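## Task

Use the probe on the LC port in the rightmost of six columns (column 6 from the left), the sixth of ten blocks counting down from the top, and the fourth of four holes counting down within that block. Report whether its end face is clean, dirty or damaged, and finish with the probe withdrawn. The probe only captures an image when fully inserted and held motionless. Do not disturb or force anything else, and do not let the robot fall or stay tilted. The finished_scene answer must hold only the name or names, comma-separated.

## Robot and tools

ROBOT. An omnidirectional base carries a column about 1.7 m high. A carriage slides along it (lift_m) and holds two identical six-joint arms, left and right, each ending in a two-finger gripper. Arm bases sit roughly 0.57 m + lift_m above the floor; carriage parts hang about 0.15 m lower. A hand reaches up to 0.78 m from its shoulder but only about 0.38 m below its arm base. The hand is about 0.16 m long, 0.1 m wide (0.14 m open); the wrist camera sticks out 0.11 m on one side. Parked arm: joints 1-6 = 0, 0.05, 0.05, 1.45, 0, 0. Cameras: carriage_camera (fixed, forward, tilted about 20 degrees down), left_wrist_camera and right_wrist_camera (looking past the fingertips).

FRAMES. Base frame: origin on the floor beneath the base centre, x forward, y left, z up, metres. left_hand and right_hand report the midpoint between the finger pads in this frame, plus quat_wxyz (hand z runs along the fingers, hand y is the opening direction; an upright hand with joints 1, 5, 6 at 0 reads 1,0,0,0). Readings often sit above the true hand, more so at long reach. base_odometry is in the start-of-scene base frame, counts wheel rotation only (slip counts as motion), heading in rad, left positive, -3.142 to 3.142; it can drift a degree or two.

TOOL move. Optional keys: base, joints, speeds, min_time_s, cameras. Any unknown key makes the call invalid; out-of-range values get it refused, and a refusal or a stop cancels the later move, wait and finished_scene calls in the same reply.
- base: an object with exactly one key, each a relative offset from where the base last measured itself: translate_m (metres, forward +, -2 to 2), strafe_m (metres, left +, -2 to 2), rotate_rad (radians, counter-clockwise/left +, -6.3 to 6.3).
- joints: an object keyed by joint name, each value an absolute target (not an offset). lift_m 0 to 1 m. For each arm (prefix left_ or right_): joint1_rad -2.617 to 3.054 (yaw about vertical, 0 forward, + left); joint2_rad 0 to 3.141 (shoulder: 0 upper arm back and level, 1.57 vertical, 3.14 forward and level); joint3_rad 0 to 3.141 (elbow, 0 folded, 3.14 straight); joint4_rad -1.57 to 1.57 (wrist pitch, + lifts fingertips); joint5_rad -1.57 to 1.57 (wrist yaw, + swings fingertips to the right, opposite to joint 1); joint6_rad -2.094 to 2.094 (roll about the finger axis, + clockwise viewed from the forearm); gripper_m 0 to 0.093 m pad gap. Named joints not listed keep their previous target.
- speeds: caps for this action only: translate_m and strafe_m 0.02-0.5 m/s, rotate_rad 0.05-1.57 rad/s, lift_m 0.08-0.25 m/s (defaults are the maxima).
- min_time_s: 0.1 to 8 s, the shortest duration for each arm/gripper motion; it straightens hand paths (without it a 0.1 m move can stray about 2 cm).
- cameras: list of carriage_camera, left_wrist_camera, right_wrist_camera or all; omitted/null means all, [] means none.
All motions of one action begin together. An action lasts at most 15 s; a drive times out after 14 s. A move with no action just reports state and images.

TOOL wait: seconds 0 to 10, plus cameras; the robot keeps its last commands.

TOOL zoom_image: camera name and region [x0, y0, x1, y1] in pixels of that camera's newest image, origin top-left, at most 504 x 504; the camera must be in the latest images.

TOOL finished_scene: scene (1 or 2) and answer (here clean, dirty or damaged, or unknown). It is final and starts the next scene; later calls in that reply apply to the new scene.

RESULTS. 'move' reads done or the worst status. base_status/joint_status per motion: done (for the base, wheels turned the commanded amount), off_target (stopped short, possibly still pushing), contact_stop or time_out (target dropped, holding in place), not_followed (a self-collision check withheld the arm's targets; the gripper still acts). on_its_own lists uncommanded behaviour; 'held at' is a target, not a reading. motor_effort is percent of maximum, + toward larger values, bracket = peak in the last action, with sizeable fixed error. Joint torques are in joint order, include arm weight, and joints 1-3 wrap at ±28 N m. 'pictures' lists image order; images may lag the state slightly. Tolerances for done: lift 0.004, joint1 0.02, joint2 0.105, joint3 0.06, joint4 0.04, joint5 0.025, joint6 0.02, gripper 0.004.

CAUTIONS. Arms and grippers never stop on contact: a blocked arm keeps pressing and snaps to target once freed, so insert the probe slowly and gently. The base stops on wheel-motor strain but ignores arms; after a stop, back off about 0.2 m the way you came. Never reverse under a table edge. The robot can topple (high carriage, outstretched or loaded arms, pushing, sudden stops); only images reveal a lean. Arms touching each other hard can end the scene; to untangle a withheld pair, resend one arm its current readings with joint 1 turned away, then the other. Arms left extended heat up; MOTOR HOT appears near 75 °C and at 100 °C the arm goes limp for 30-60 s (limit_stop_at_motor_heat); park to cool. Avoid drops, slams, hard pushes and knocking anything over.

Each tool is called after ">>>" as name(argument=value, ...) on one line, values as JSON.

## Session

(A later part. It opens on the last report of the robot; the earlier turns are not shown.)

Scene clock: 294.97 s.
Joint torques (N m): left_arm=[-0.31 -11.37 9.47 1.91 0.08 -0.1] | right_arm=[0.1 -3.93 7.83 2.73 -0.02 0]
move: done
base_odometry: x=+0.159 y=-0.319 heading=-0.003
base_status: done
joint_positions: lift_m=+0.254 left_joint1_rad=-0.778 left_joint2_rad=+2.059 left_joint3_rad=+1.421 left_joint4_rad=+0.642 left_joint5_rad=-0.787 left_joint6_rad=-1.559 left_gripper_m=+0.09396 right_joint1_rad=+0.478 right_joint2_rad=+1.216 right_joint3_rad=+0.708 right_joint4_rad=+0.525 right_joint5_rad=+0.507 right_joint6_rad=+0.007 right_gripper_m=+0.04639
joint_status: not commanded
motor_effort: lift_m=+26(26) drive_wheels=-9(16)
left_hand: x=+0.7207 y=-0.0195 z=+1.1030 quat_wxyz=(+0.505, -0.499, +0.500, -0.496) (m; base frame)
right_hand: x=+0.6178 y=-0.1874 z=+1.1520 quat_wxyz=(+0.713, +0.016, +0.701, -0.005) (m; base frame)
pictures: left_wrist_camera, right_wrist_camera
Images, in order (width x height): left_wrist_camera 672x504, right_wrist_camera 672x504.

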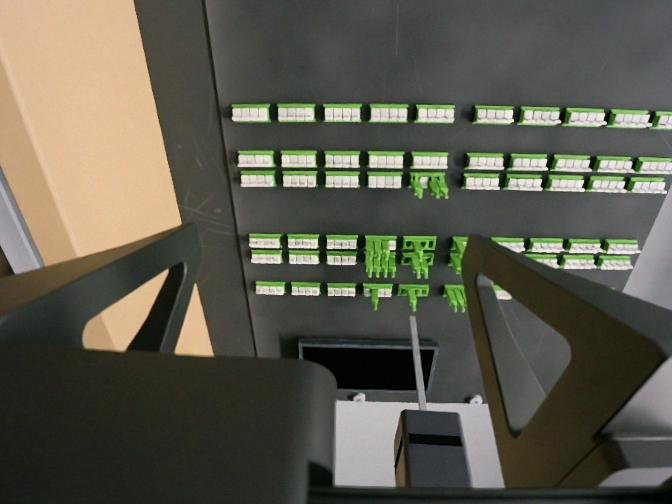

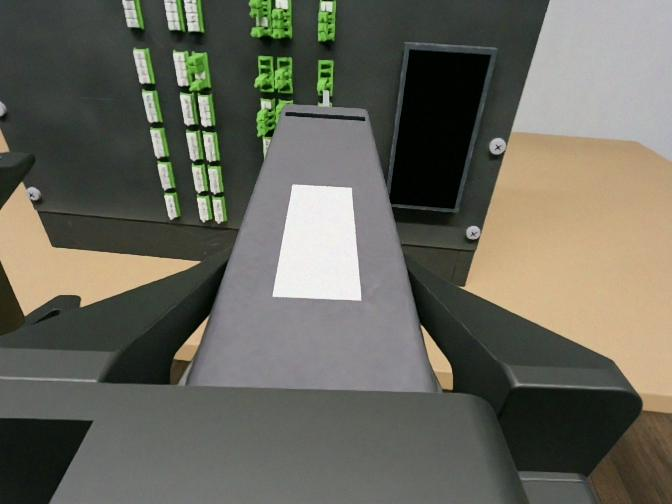

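>>> move(joints={"lift_m": 0.248}, speeds={"lift_m": 0.08}, cameras=["left_wrist_camera", "right_wrist_camera"])

>>> zoom_image(camera="left_wrist_camera", region=[360, 250, 460, 350])

>>> zoom_image(camera="right_wrist_camera", region=[260, 20, 380, 140])

Scene clock: 304.67 s.
Joint torques (N m): left_arm=[-0.39 -11.75 9.1 1.99 -0.06 -0.09] | right_arm=[0.17 -4.08 8.16 2.74 -0.01 0]
move: done
base_odometry: x=+0.159 y=-0.319 heading=-0.003
base_status: not commanded
joint_positions: lift_m=+0.248 left_joint1_rad=-0.778 left_joint2_rad=+2.064 left_joint3_rad=+1.425 left_joint4_rad=+0.642 left_joint5_rad=-0.786 left_joint6_rad=-1.559 left_gripper_m=+0.09396 right_joint1_rad=+0.478 right_joint2_rad=+1.217 right_joint3_rad=+0.705 right_joint4_rad=+0.524 right_joint5_rad=+0.507 right_joint6_rad=+0.007 right_gripper_m=+0.04639
joint_status: all done
motor_effort: lift_m=+23(24) drive_wheels=-10(12)
left_hand: x=+0.7214 y=-0.0203 z=+1.0961 quat_wxyz=(+0.505, -0.499, +0.500, -0.496) (m; base frame)
right_hand: x=+0.6178 y=-0.1874 z=+1.1436 quat_wxyz=(+0.711, +0.015, +0.703, -0.006) (m; base frame)
pictures: left_wrist_camera, right_wrist_camera
Images, in order (width x height): left_wrist_camera 672x504, right_wrist_camera 672x504.

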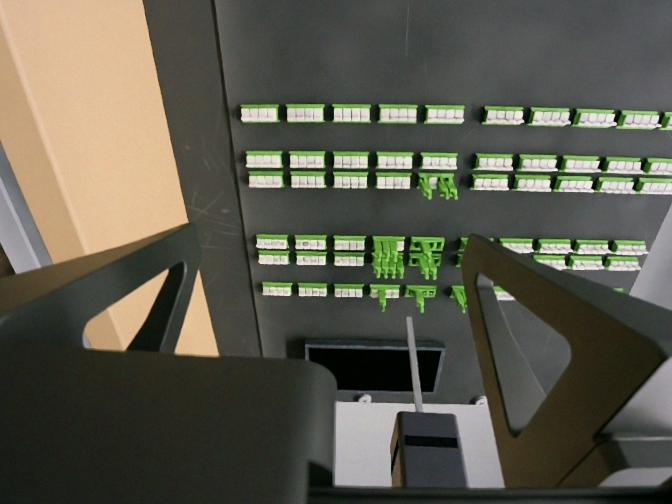

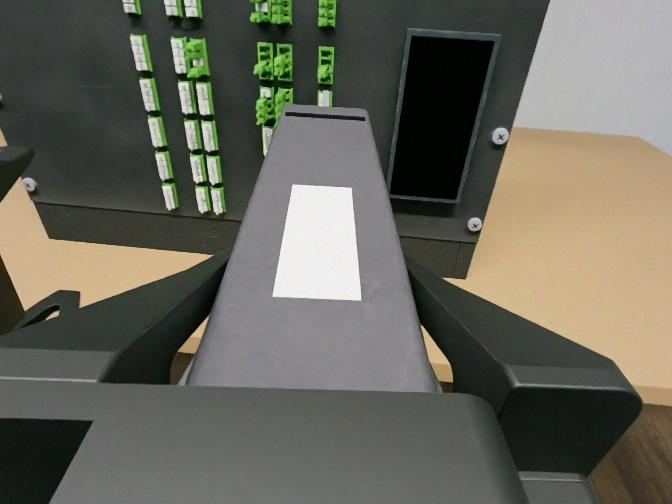

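Scaled by 5.040 from the camera's 672x504 image, which has a finer 960x720 frame.

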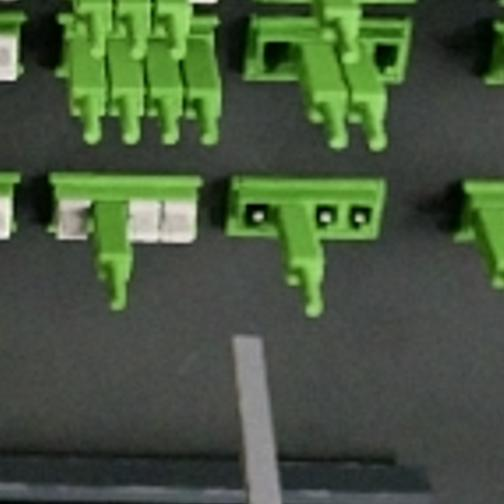

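Scaled by 4.200 from the camera's 672x504 image, which has a finer 960x720 frame.

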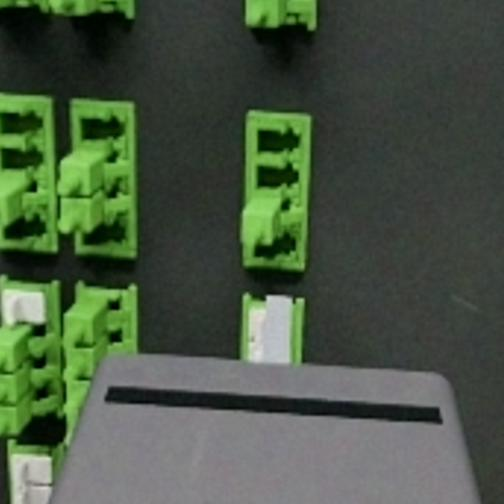

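>>> move(base={"translate_m": 0.02}, joints={"lift_m": 0.25}, speeds={"translate_m": 0.05, "lift_m": 0.08}, cameras=["left_wrist_camera", "right_wrist_camera"])

>>> zoom_image(camera="left_wrist_camera", region=[360, 250, 460, 350])

>>> zoom_image(camera="right_wrist_camera", region=[280, 50, 370, 140])

Scene clock: 315.63 s.
Joint torques (N m): left_arm=[-0.18 -11.79 9.16 1.87 -0.02 -0.09] | right_arm=[0.12 -4.1 8.18 2.7 0.04 0]
move: done
base_odometry: x=+0.179 y=-0.319 heading=-0.004
base_status: done
joint_positions: lift_m=+0.250 left_joint1_rad=-0.779 left_joint2_rad=+2.064 left_joint3_rad=+1.426 left_joint4_rad=+0.644 left_joint5_rad=-0.786 left_joint6_rad=-1.559 left_gripper_m=+0.09396 right_joint1_rad=+0.478 right_joint2_rad=+1.217 right_joint3_rad=+0.705 right_joint4_rad=+0.527 right_joint5_rad=+0.507 right_joint6_rad=+0.007 right_gripper_m=+0.04639
joint_status: all done
motor_effort: lift_m=+29(31) drive_wheels=-11(22)
left_hand: x=+0.7211 y=-0.0211 z=+1.0984 quat_wxyz=(+0.505, -0.499, +0.499, -0.498) (m; base frame)
right_hand: x=+0.6178 y=-0.1874 z=+1.1456 quat_wxyz=(+0.712, +0.015, +0.702, -0.005) (m; base frame)
pictures: left_wrist_camera, right_wrist_camera
Images, in order (width x height): left_wrist_camera 672x504, right_wrist_camera 672x504.

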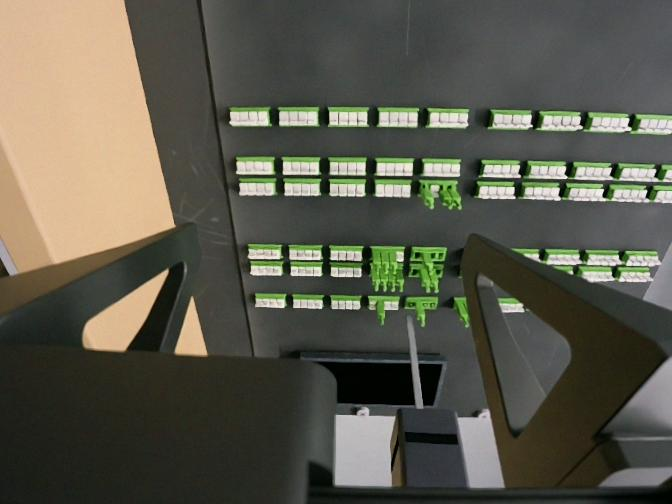

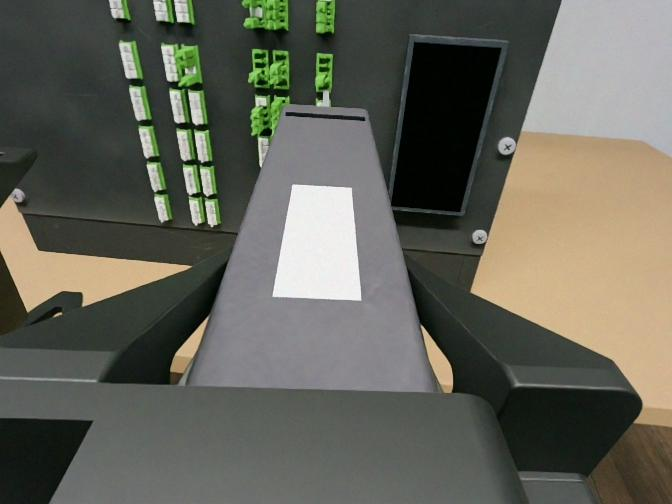

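Scaled by 5.040 from the camera's 672x504 image, which has a finer 960x720 frame.

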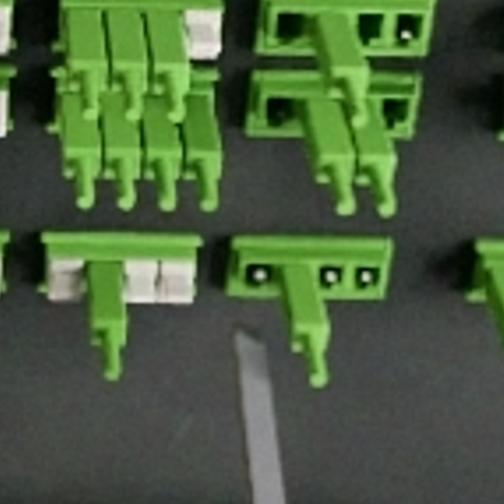

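Scaled by 5.600 from the camera's 672x504 image, which has a finer 960x720 frame.

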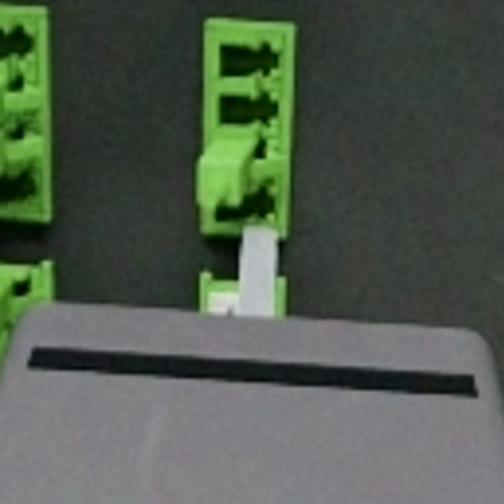

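>>> zoom_image(camera="right_wrist_camera", region=[305, 45, 345, 105])

>>> zoom_image(camera="left_wrist_camera", region=[395, 285, 445, 335])

Scaled by 8.400 from the camera's 672x504 image, which has a finer 960x720 frame.

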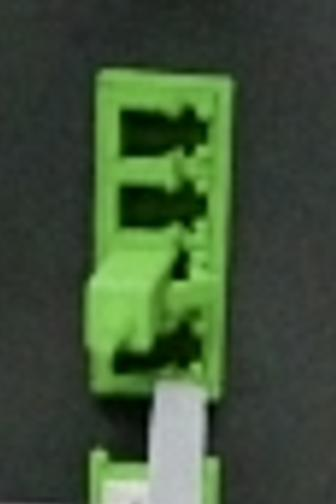

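Scaled by 10.080 from the camera's 672x504 image, which has a finer 960x720 frame.

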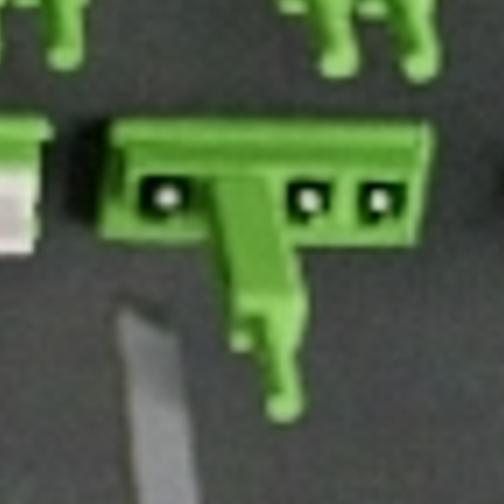

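>>> move(base={"translate_m": -0.06}, speeds={"translate_m": 0.1}, cameras=["carriage_camera", "right_wrist_camera"])

>>> zoom_image(camera="right_wrist_camera", region=[0, 60, 160, 220])

>>> zoom_image(camera="right_wrist_camera", region=[400, 60, 560, 220])

>>> move(base={"strafe_m": 0.12}, speeds={"strafe_m": 0.1}, cameras=["carriage_camera", "right_wrist_camera"])

>>> zoom_image(camera="right_wrist_camera", region=[60, 60, 220, 220])

>>> zoom_image(camera="right_wrist_camera", region=[500, 60, 660, 220])

Scene clock: 378.17 s.
Joint torques (N m): left_arm=[-0.4 -11.92 9.09 1.86 -0.02 0.04] | right_arm=[0.12 -4.01 8.14 2.72 -0.03 -0.01]
move: done
MOTOR HOT: joint 4 (wrist pitch) of the right arm reports 77 °C; the controller stops that arm at 100 °C. To cool a motor, set the load down, stop pushing, or move to a pose that needs little force.
base_odometry: x=+0.119 y=-0.319 heading=-0.004
base_status: done
joint_positions: lift_m=+0.250 left_joint1_rad=-0.779 left_joint2_rad=+2.064 left_joint3_rad=+1.426 left_joint4_rad=+0.644 left_joint5_rad=-0.786 left_joint6_rad=-1.559 left_gripper_m=+0.09396 right_joint1_rad=+0.478 right_joint2_rad=+1.217 right_joint3_rad=+0.705 right_joint4_rad=+0.527 right_joint5_rad=+0.508 right_joint6_rad=+0.007 right_gripper_m=+0.04639
joint_status: not commanded
motor_effort: lift_m=+29(29) drive_wheels=+1(22)
left_hand: x=+0.7211 y=-0.0211 z=+1.0984 quat_wxyz=(+0.504, -0.499, +0.499, -0.498) (m; base frame)
right_hand: x=+0.6178 y=-0.1877 z=+1.1456 quat_wxyz=(+0.712, +0.016, +0.702, -0.006) (m; base frame)
pictures: carriage_camera, right_wrist_camera
Images, in order (width x height): carriage_camera 672x504, right_wrist_camera 672x504.

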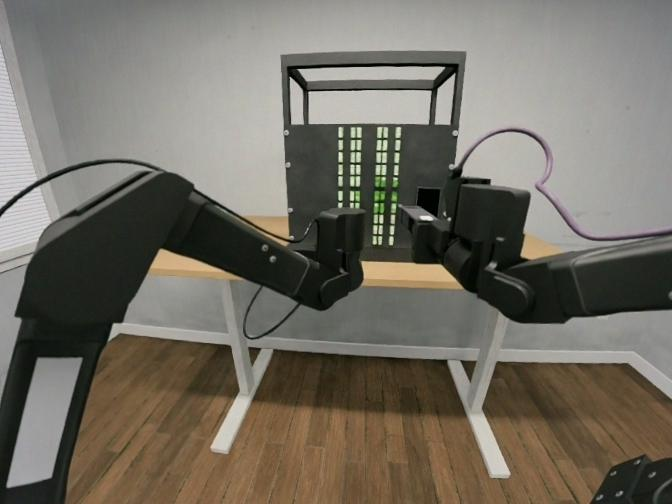

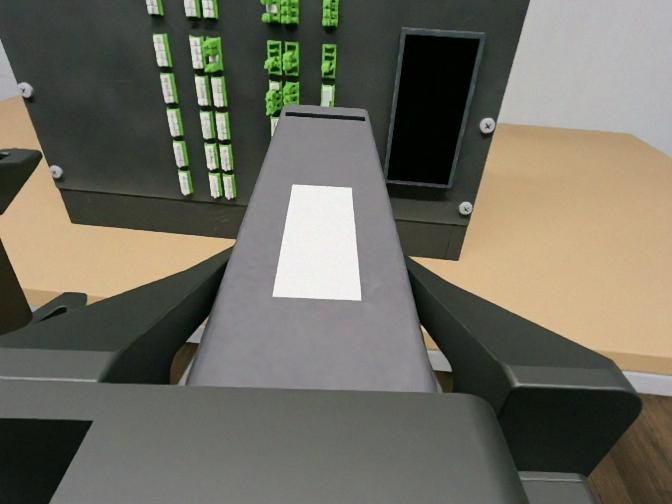

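Scaled by 3.150 from the camera's 672x504 image, which has a finer 960x720 frame.

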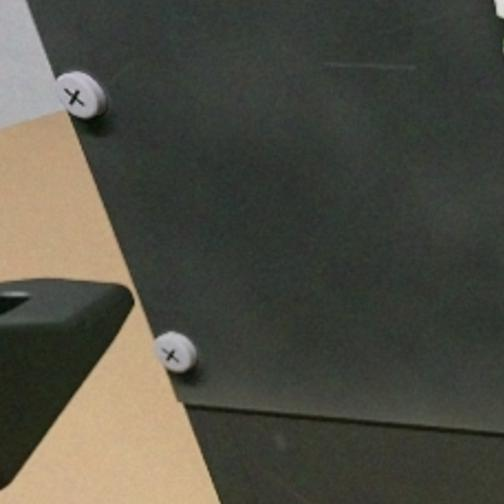

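Scaled by 3.150 from the camera's 672x504 image, which has a finer 960x720 frame.

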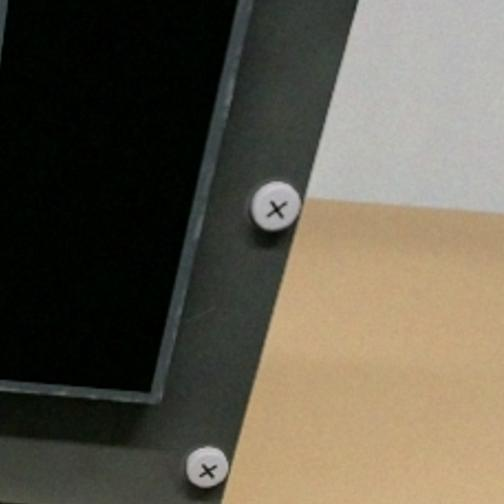

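Scene clock: 380.17 s.
Joint torques (N m): left_arm=[-0.32 -11.71 9.03 2 0.01 -0.03] | right_arm=[0.21 -3.99 8.16 2.73 -0.04 -0.01]
move: done
MOTOR HOT: still on. Joint 4 (wrist pitch) of the right arm reports 77 °C.
base_odometry: x=+0.119 y=-0.199 heading=-0.004
base_status: done
joint_positions: lift_m=+0.250 left_joint1_rad=-0.779 left_joint2_rad=+2.064 left_joint3_rad=+1.426 left_joint4_rad=+0.643 left_joint5_rad=-0.785 left_joint6_rad=-1.559 left_gripper_m=+0.09396 right_joint1_rad=+0.477 right_joint2_rad=+1.217 right_joint3_rad=+0.705 right_joint4_rad=+0.527 right_joint5_rad=+0.509 right_joint6_rad=+0.007 right_gripper_m=+0.04639
joint_status: not commanded
motor_effort: lift_m=+29(29) drive_wheels=-3(13)
left_hand: x=+0.7211 y=-0.0212 z=+1.0983 quat_wxyz=(+0.504, -0.498, +0.500, -0.497) (m; base frame)
right_hand: x=+0.6178 y=-0.1879 z=+1.1456 quat_wxyz=(+0.712, +0.016, +0.702, -0.006) (m; base frame)
pictures: carriage_camera, right_wrist_camera
Images, in order (width x height): carriage_camera 672x504, right_wrist_camera 672x504.

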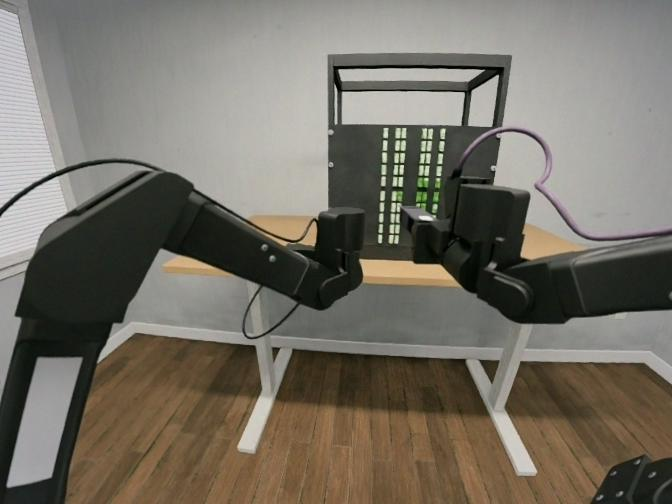

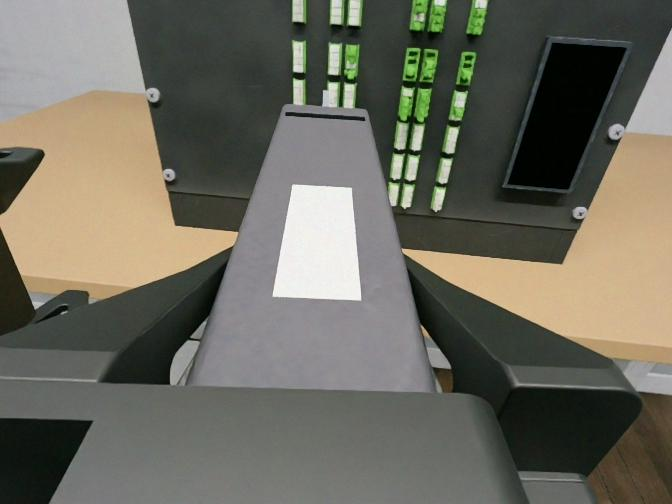

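Scaled by 3.150 from the camera's 672x504 image, which has a finer 960x720 frame.

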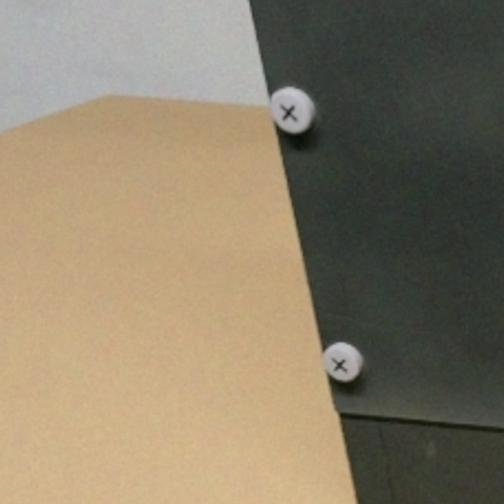

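Scaled by 3.150 from the camera's 672x504 image, which has a finer 960x720 frame.

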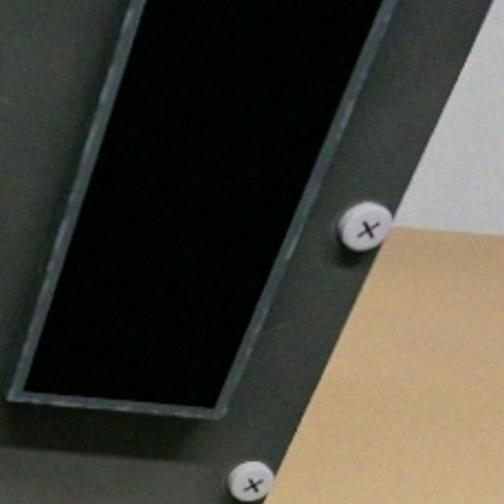

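>>> move(base={"translate_m": -0.15}, joints={"right_joint3_rad": 1.1, "right_joint4_rad": 1.5, "left_joint2_rad": 1.3, "left_joint3_rad": 0.66}, speeds={"translate_m": 0.2}, min_time_s=3)

Scene clock: 390.53 s.
Joint torques (N m): left_arm=[-0.31 -6.94 6.72 1.95 0.02 -0.03] | right_arm=[0.17 -2.8 9.84 0.35 -0.46 -0.05]
move: done
MOTOR HOT: still on. Joint 4 (wrist pitch) of the right arm reports 75 °C.
base_odometry: x=-0.031 y=-0.198 heading=-0.004
base_status: done
joint_positions: lift_m=+0.250 left_joint1_rad=-0.781 left_joint2_rad=+1.320 left_joint3_rad=+0.670 left_joint4_rad=+0.641 left_joint5_rad=-0.785 left_joint6_rad=-1.559 left_gripper_m=+0.09396 right_joint1_rad=+0.477 right_joint2_rad=+1.217 right_joint3_rad=+1.062 right_joint4_rad=+1.475 right_joint5_rad=+0.524 right_joint6_rad=+0.007 right_gripper_m=+0.04640
joint_status: all done
motor_effort: lift_m=+29(29) drive_wheels=-1(15)
left_hand: x=+0.5845 y=+0.1130 z=+1.1161 quat_wxyz=(+0.504, -0.498, +0.505, -0.493) (m; base frame)
right_hand: x=+0.4764 y=-0.2637 z=+1.4474 quat_wxyz=(+0.938, +0.222, +0.177, +0.198) (m; base frame)
pictures: carriage_camera, left_wrist_camera, right_wrist_camera
Images, in order (width x height): carriage_camera 672x504, left_wrist_camera 672x504, right_wrist_camera 672x504.

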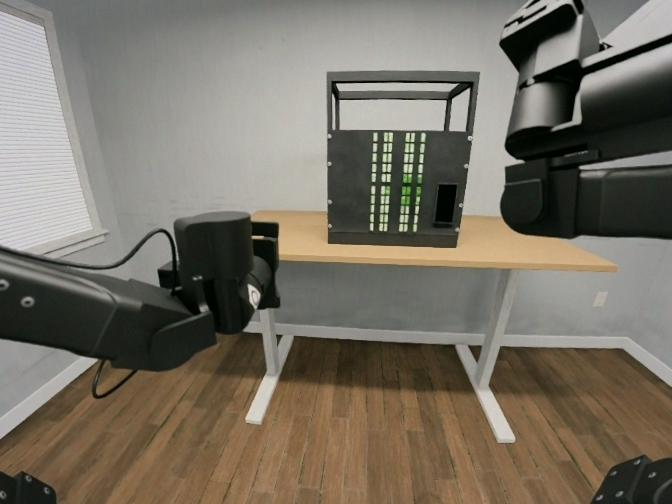

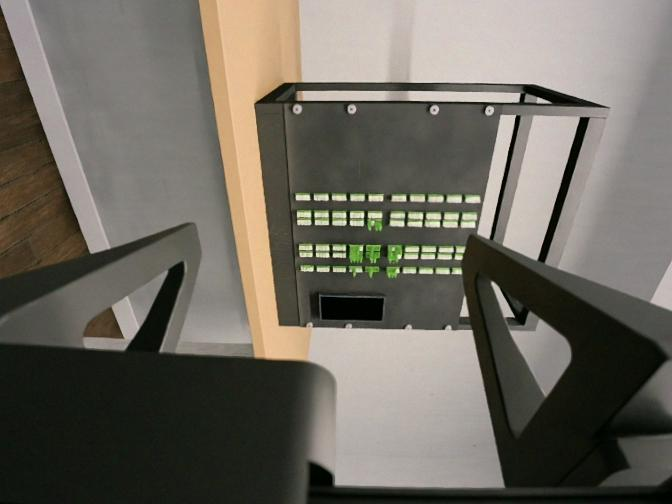

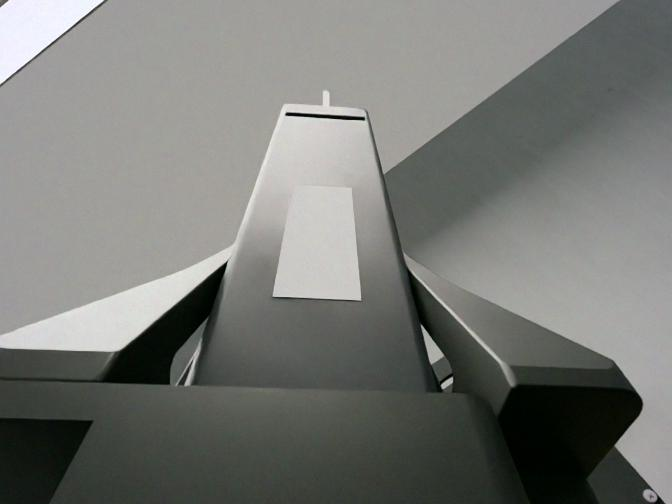

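>>> zoom_image(camera="carriage_camera", region=[310, 115, 400, 250])

>>> zoom_image(camera="carriage_camera", region=[400, 115, 490, 250])

>>> zoom_image(camera="carriage_camera", region=[310, 60, 490, 140])

Scaled by 3.733 from the camera's 672x504 image, which has a finer 960x720 frame.

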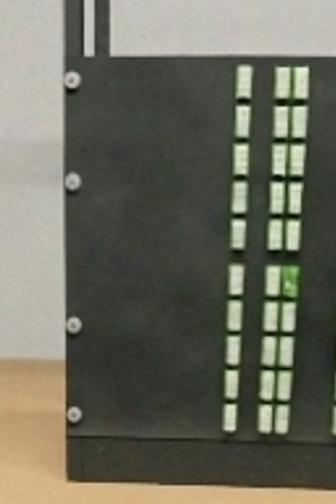

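Scaled by 3.733 from the camera's 672x504 image, which has a finer 960x720 frame.

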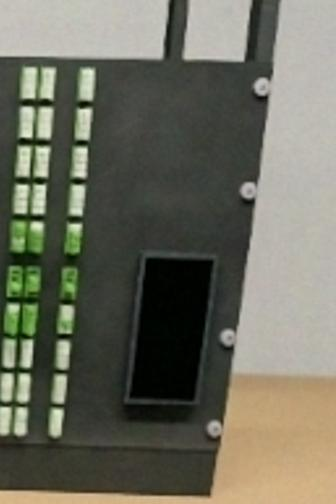

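Scaled by 2.800 from the camera's 672x504 image, which has a finer 960x720 frame.

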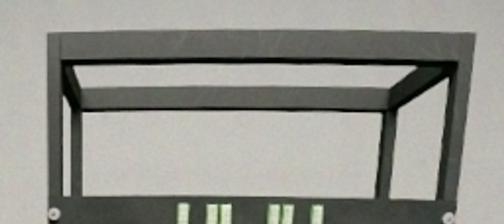

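>>> move(base={"rotate_rad": -0.07}, speeds={"rotate_rad": 0.2}, cameras=[])

>>> move(base={"strafe_m": -0.1}, speeds={"strafe_m": 0.2}, cameras=["carriage_camera"])

>>> zoom_image(camera="carriage_camera", region=[260, 60, 410, 250])

Scene clock: 418.40 s.
Joint torques (N m): left_arm=[-0.38 -6.48 6.94 1.98 -0.04 -0.05] | right_arm=[0.13 -2.8 9.76 0.22 -0.5 -0.06]
move: done
MOTOR HOT: cleared for the motors of the right arm.
base_odometry: x=-0.031 y=-0.198 heading=-0.073
base_status: done
joint_positions: lift_m=+0.250 left_joint1_rad=-0.781 left_joint2_rad=+1.316 left_joint3_rad=+0.669 left_joint4_rad=+0.642 left_joint5_rad=-0.784 left_joint6_rad=-1.559 left_gripper_m=+0.09396 right_joint1_rad=+0.477 right_joint2_rad=+1.217 right_joint3_rad=+1.062 right_joint4_rad=+1.484 right_joint5_rad=+0.529 right_joint6_rad=+0.007 right_gripper_m=+0.04640
joint_status: not commanded
motor_effort: lift_m=+29(29) drive_wheels=-8(12)
left_hand: x=+0.5840 y=+0.1136 z=+1.1172 quat_wxyz=(+0.504, -0.498, +0.504, -0.494) (m; base frame)
right_hand: x=+0.4748 y=-0.2653 z=+1.4476 quat_wxyz=(+0.938, +0.225, +0.174, +0.199) (m; base frame)
pictures: none
No camera images: "cameras" was empty.

Scene clock: 419.97 s.
Joint torques (N m): left_arm=[-0.35 -6.35 6.79 1.95 -0.03 -0.08] | right_arm=[0.18 -2.77 9.81 0.2 -0.53 -0.05]
move: done
base_odometry: x=-0.039 y=-0.298 heading=-0.073
base_status: done
joint_positions: lift_m=+0.250 left_joint1_rad=-0.781 left_joint2_rad=+1.314 left_joint3_rad=+0.669 left_joint4_rad=+0.642 left_joint5_rad=-0.784 left_joint6_rad=-1.559 left_gripper_m=+0.09396 right_joint1_rad=+0.477 right_joint2_rad=+1.217 right_joint3_rad=+1.063 right_joint4_rad=+1.483 right_joint5_rad=+0.532 right_joint6_rad=+0.007 right_gripper_m=+0.04640
joint_status: not commanded
motor_effort: lift_m=+29(29) drive_wheels=+0(17)
left_hand: x=+0.5837 y=+0.1133 z=+1.1179 quat_wxyz=(+0.503, -0.498, +0.503, -0.496) (m; base frame)
right_hand: x=+0.4750 y=-0.2659 z=+1.4474 quat_wxyz=(+0.937, +0.227, +0.174, +0.199) (m; base frame)
pictures: carriage_camera
Images, in order (width x height): carriage_camera 672x504.

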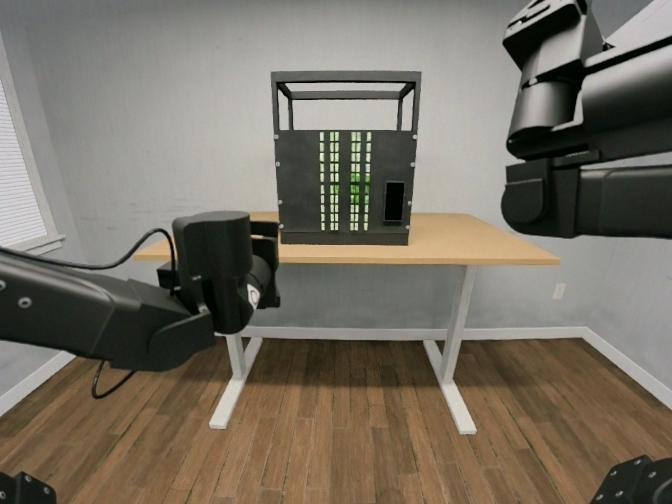

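Scaled by 2.653 from the camera's 672x504 image, which has a finer 960x720 frame.

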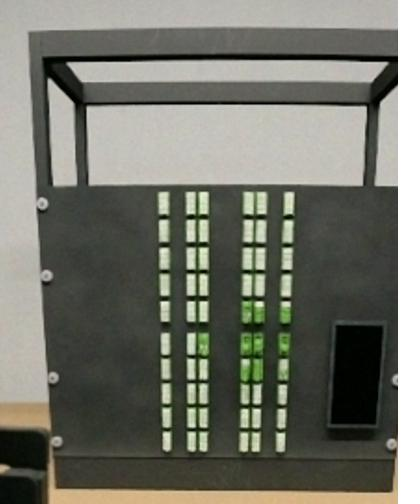

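>>> zoom_image(camera="carriage_camera", region=[265, 120, 335, 260])

>>> zoom_image(camera="carriage_camera", region=[360, 120, 430, 260])

Scaled by 3.600 from the camera's 672x504 image, which has a finer 960x720 frame.

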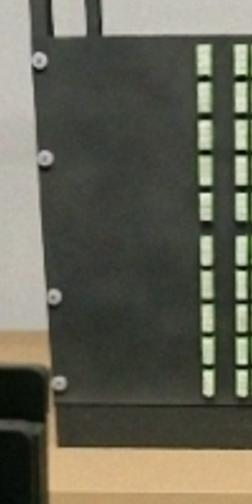

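Scaled by 3.600 from the camera's 672x504 image, which has a finer 960x720 frame.

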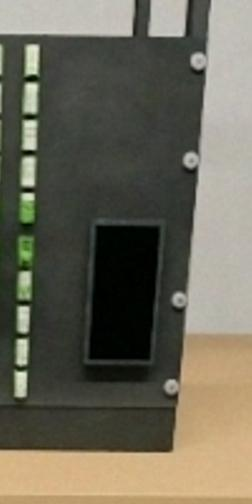

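>>> move(base={"rotate_rad": -0.035}, speeds={"rotate_rad": 0.2}, cameras=["carriage_camera"])

>>> zoom_image(camera="carriage_camera", region=[235, 120, 305, 260])

>>> zoom_image(camera="carriage_camera", region=[340, 120, 410, 260])

Scene clock: 427.63 s.
Joint torques (N m): left_arm=[-0.23 -6.35 6.8 1.97 -0.06 -0.04] | right_arm=[0.2 -2.76 9.74 0.19 -0.53 -0.04]
move: done
base_odometry: x=-0.039 y=-0.298 heading=-0.107
base_status: done
joint_positions: lift_m=+0.250 left_joint1_rad=-0.782 left_joint2_rad=+1.313 left_joint3_rad=+0.668 left_joint4_rad=+0.642 left_joint5_rad=-0.783 left_joint6_rad=-1.559 left_gripper_m=+0.09396 right_joint1_rad=+0.477 right_joint2_rad=+1.217 right_joint3_rad=+1.063 right_joint4_rad=+1.486 right_joint5_rad=+0.533 right_joint6_rad=+0.007 right_gripper_m=+0.04640
joint_status: not commanded
motor_effort: lift_m=+29(29) drive_wheels=-10(19)
left_hand: x=+0.5834 y=+0.1133 z=+1.1179 quat_wxyz=(+0.503, -0.497, +0.503, -0.496) (m; base frame)
right_hand: x=+0.4744 y=-0.2662 z=+1.4475 quat_wxyz=(+0.937, +0.228, +0.172, +0.199) (m; base frame)
pictures: carriage_camera
Images, in order (width x height): carriage_camera 672x504.

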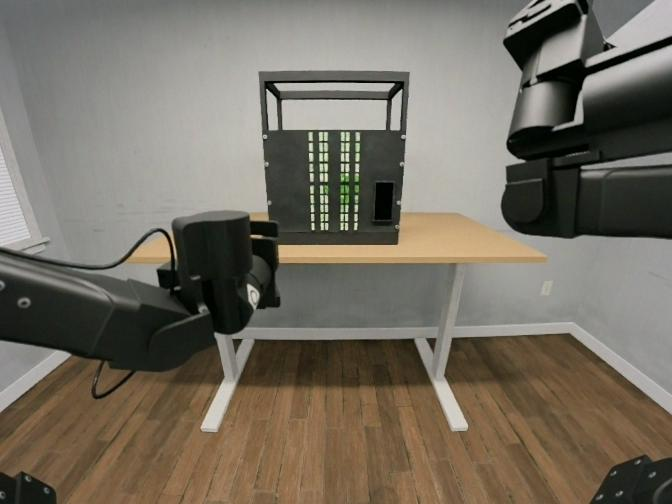

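Scaled by 3.600 from the camera's 672x504 image, which has a finer 960x720 frame.

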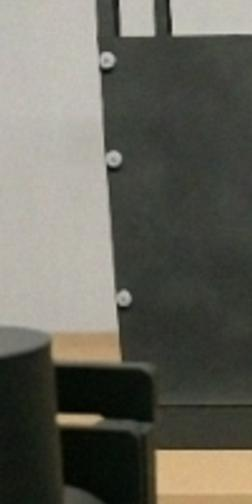

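Scaled by 3.600 from the camera's 672x504 image, which has a finer 960x720 frame.

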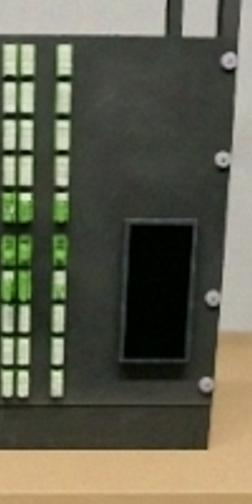

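>>> move(base={"strafe_m": 0.105}, joints={"right_joint3_rad": 0.72, "right_joint4_rad": 0.6, "right_joint5_rad": 0.49, "left_joint2_rad": 2.079, "left_joint3_rad": 1.441}, speeds={"strafe_m": 0.2}, min_time_s=2.5)

>>> move(base={"translate_m": 0.14}, speeds={"translate_m": 0.1})

>>> zoom_image(camera="right_wrist_camera", region=[240, 20, 380, 160])

>>> zoom_image(camera="left_wrist_camera", region=[350, 220, 470, 340])

Scene clock: 442.30 s.
Joint torques (N m): left_arm=[-0.08 -11.15 9.66 1.96 0.02 -0.04] | right_arm=[0.12 -4.04 7.82 2.63 -0.09 -0.01]
move: off_target
base_odometry: x=-0.027 y=-0.194 heading=-0.109
base_status: done
joint_positions: lift_m=+0.250 left_joint1_rad=-0.781 left_joint2_rad=+2.056 left_joint3_rad=+1.418 left_joint4_rad=+0.643 left_joint5_rad=-0.782 left_joint6_rad=-1.559 left_gripper_m=+0.09396 right_joint1_rad=+0.477 right_joint2_rad=+1.217 right_joint3_rad=+0.718 right_joint4_rad=+0.536 right_joint5_rad=+0.499 right_joint6_rad=+0.007 right_gripper_m=+0.04640
joint_status: right_joint4_rad off_target (ended at +0.536, target +0.600); the others done
motor_effort: lift_m=+29(29) drive_wheels=+14(19)
left_hand: x=+0.7193 y=-0.0211 z=+1.0992 quat_wxyz=(+0.503, -0.497, +0.501, -0.498) (m; base frame)
right_hand: x=+0.6186 y=-0.1860 z=+1.1540 quat_wxyz=(+0.719, +0.016, +0.695, +0.001) (m; base frame)
pictures: carriage_camera, left_wrist_camera, right_wrist_camera
Images, in order (width x height): carriage_camera 672x504, left_wrist_camera 672x504, right_wrist_camera 672x504.

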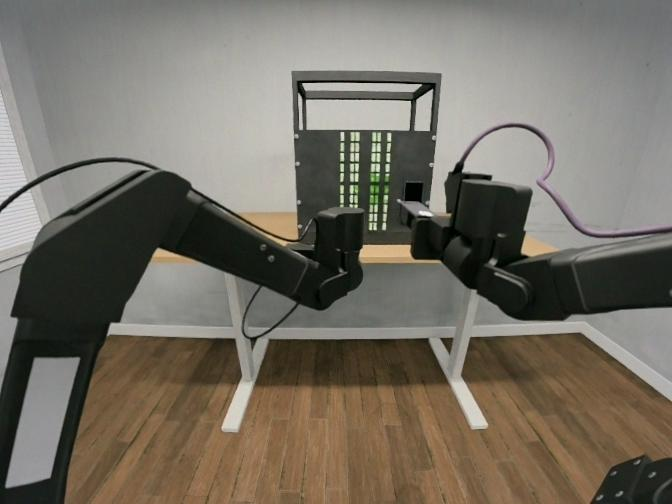

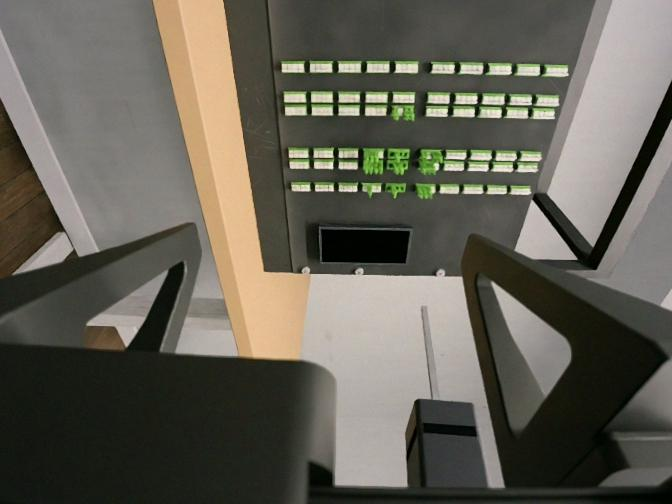

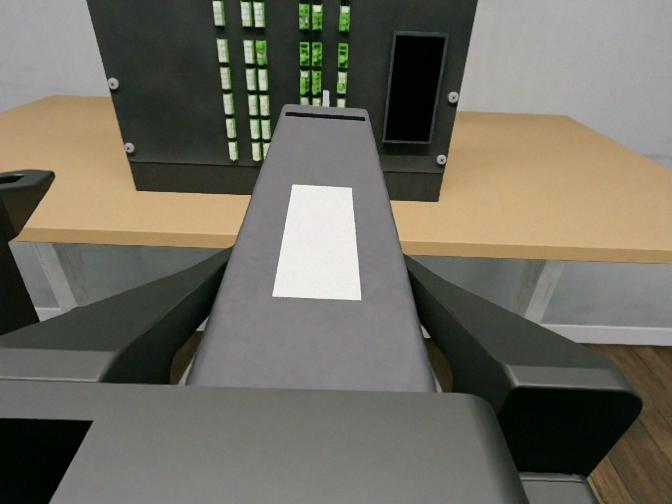

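Scene clock: 444.50 s.
Joint torques (N m): left_arm=[-0.17 -11.07 9.89 2.06 -0.02 0] | right_arm=[0.23 -3.97 7.83 2.67 -0.09 -0.01]
move: done
base_odometry: x=+0.112 y=-0.208 heading=-0.108
base_status: done
joint_positions: lift_m=+0.250 left_joint1_rad=-0.781 left_joint2_rad=+2.057 left_joint3_rad=+1.419 left_joint4_rad=+0.643 left_joint5_rad=-0.782 left_joint6_rad=-1.559 left_gripper_m=+0.09396 right_joint1_rad=+0.477 right_joint2_rad=+1.217 right_joint3_rad=+0.718 right_joint4_rad=+0.531 right_joint5_rad=+0.498 right_joint6_rad=+0.007 right_gripper_m=+0.04640
joint_status: not commanded
motor_effort: lift_m=+29(29) drive_wheels=-6(19)
left_hand: x=+0.7194 y=-0.0214 z=+1.0989 quat_wxyz=(+0.503, -0.497, +0.501, -0.498) (m; base frame)
right_hand: x=+0.6186 y=-0.1858 z=+1.1529 quat_wxyz=(+0.717, +0.015, +0.697, +0.000) (m; base frame)
pictures: carriage_camera, left_wrist_camera, right_wrist_camera
Images, in order (width x height): carriage_camera 672x504, left_wrist_camera 672x504, right_wrist_camera 672x504.

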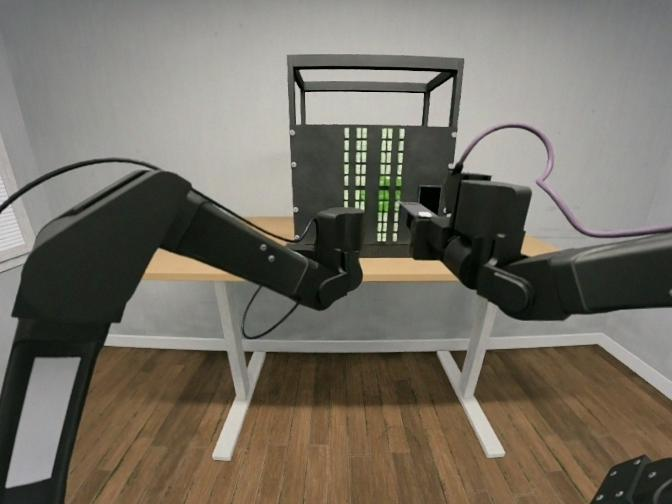

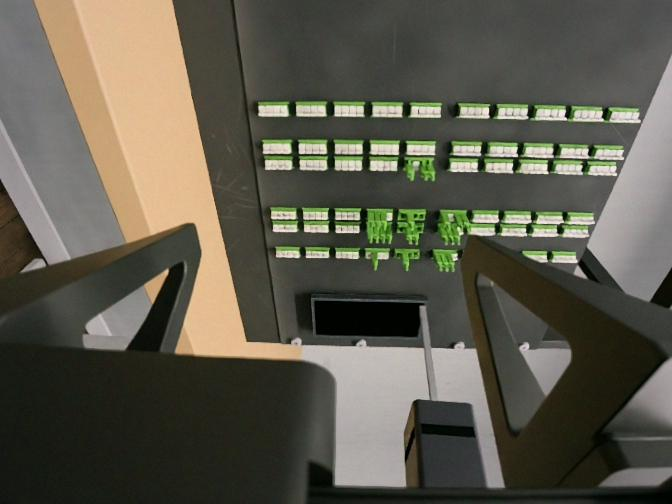

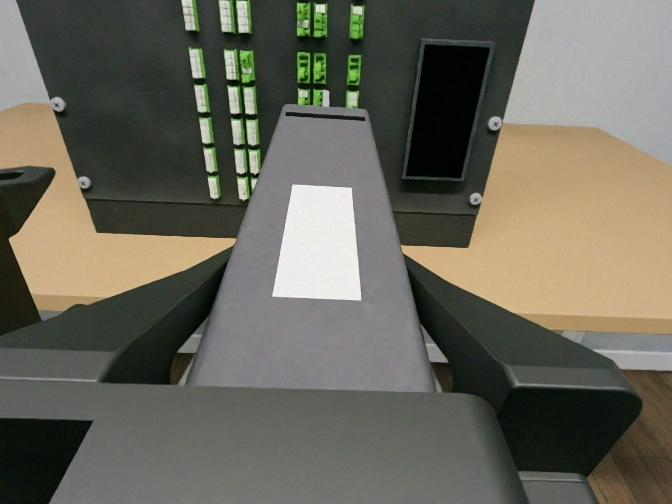

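Scaled by 3.600 from the camera's 672x504 image, which has a finer 960x720 frame.

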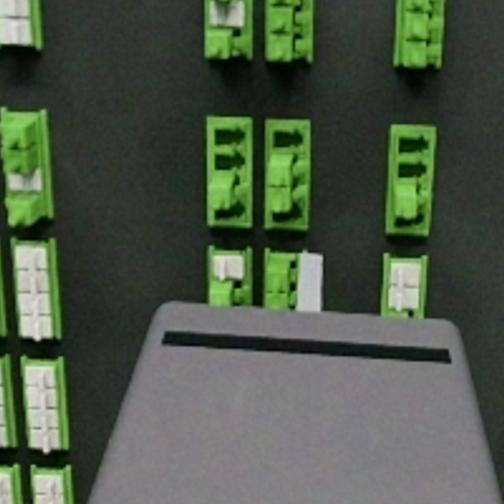

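Scaled by 4.200 from the camera's 672x504 image, which has a finer 960x720 frame.

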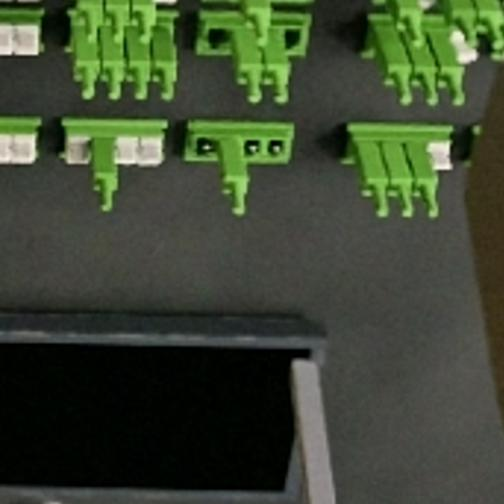

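>>> move(base={"strafe_m": -0.024}, joints={"right_joint4_rad": 0.57}, speeds={"strafe_m": 0.1}, cameras=[])

>>> move(base={"translate_m": 0.05}, speeds={"translate_m": 0.1}, cameras=["left_wrist_camera", "right_wrist_camera"])

>>> zoom_image(camera="right_wrist_camera", region=[280, 30, 370, 120])

>>> zoom_image(camera="left_wrist_camera", region=[360, 240, 460, 340])

Scene clock: 453.93 s.
Joint torques (N m): left_arm=[0.02 -11.18 9.55 1.92 -0.03 -0.08] | right_arm=[0.16 -3.92 7.86 2.67 -0.07 -0.02]
move: off_target
base_odometry: x=+0.110 y=-0.232 heading=-0.107
base_status: done
joint_positions: lift_m=+0.250 left_joint1_rad=-0.781 left_joint2_rad=+2.057 left_joint3_rad=+1.419 left_joint4_rad=+0.643 left_joint5_rad=-0.782 left_joint6_rad=-1.559 left_gripper_m=+0.09396 right_joint1_rad=+0.477 right_joint2_rad=+1.217 right_joint3_rad=+0.718 right_joint4_rad=+0.503 right_joint5_rad=+0.494 right_joint6_rad=+0.007 right_gripper_m=+0.04640
joint_status: right_joint4_rad off_target (ended at +0.503, target +0.570)
motor_effort: lift_m=+29(29) drive_wheels=+9(20)
left_hand: x=+0.7196 y=-0.0211 z=+1.0989 quat_wxyz=(+0.503, -0.498, +0.501, -0.498) (m; base frame)
right_hand: x=+0.6187 y=-0.1849 z=+1.1466 quat_wxyz=(+0.709, +0.009, +0.706, -0.003) (m; base frame)
pictures: none
No camera images: "cameras" was empty.

Scene clock: 455.13 s.
Joint torques (N m): left_arm=[-0.49 -11.12 9.68 1.93 -0.08 -0.03] | right_arm=[0.21 -4.11 7.82 2.71 -0.04 0]
move: done
base_odometry: x=+0.159 y=-0.238 heading=-0.108
base_status: done
joint_positions: lift_m=+0.250 left_joint1_rad=-0.780 left_joint2_rad=+2.058 left_joint3_rad=+1.419 left_joint4_rad=+0.643 left_joint5_rad=-0.782 left_joint6_rad=-1.559 left_gripper_m=+0.09396 right_joint1_rad=+0.477 right_joint2_rad=+1.217 right_joint3_rad=+0.718 right_joint4_rad=+0.500 right_joint5_rad=+0.493 right_joint6_rad=+0.007 right_gripper_m=+0.04640
joint_status: not commanded
motor_effort: lift_m=+29(29) drive_wheels=-8(19)
left_hand: x=+0.7198 y=-0.0210 z=+1.0985 quat_wxyz=(+0.504, -0.498, +0.501, -0.498) (m; base frame)
right_hand: x=+0.6187 y=-0.1848 z=+1.1459 quat_wxyz=(+0.708, +0.008, +0.707, -0.003) (m; base frame)
pictures: left_wrist_camera, right_wrist_camera
Images, in order (width x height): left_wrist_camera 672x504, right_wrist_camera 672x504.

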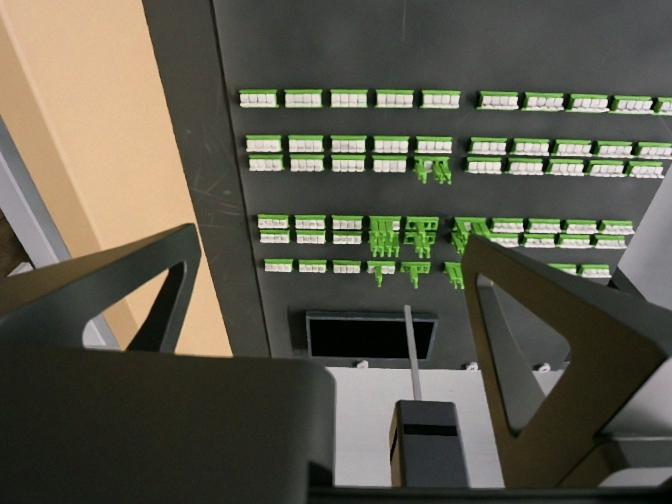

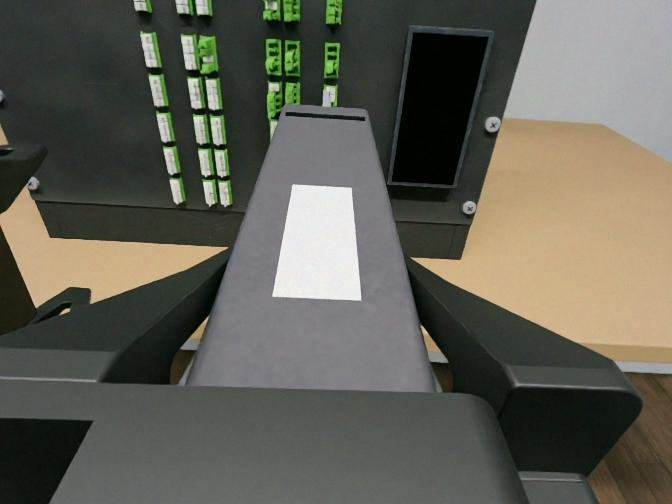

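Scaled by 5.600 from the camera's 672x504 image, which has a finer 960x720 frame.

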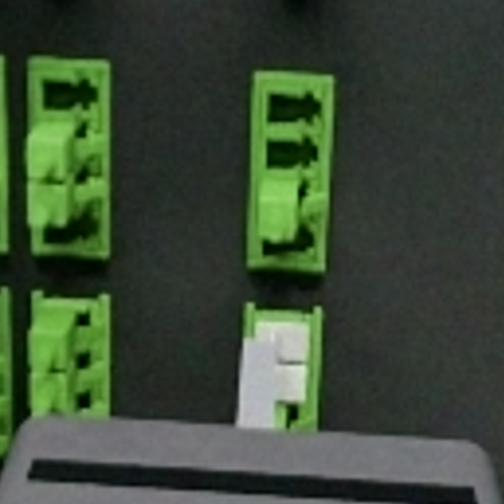

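Scaled by 5.040 from the camera's 672x504 image, which has a finer 960x720 frame.

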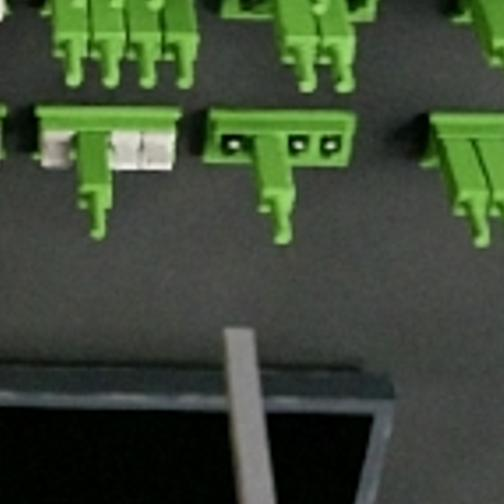

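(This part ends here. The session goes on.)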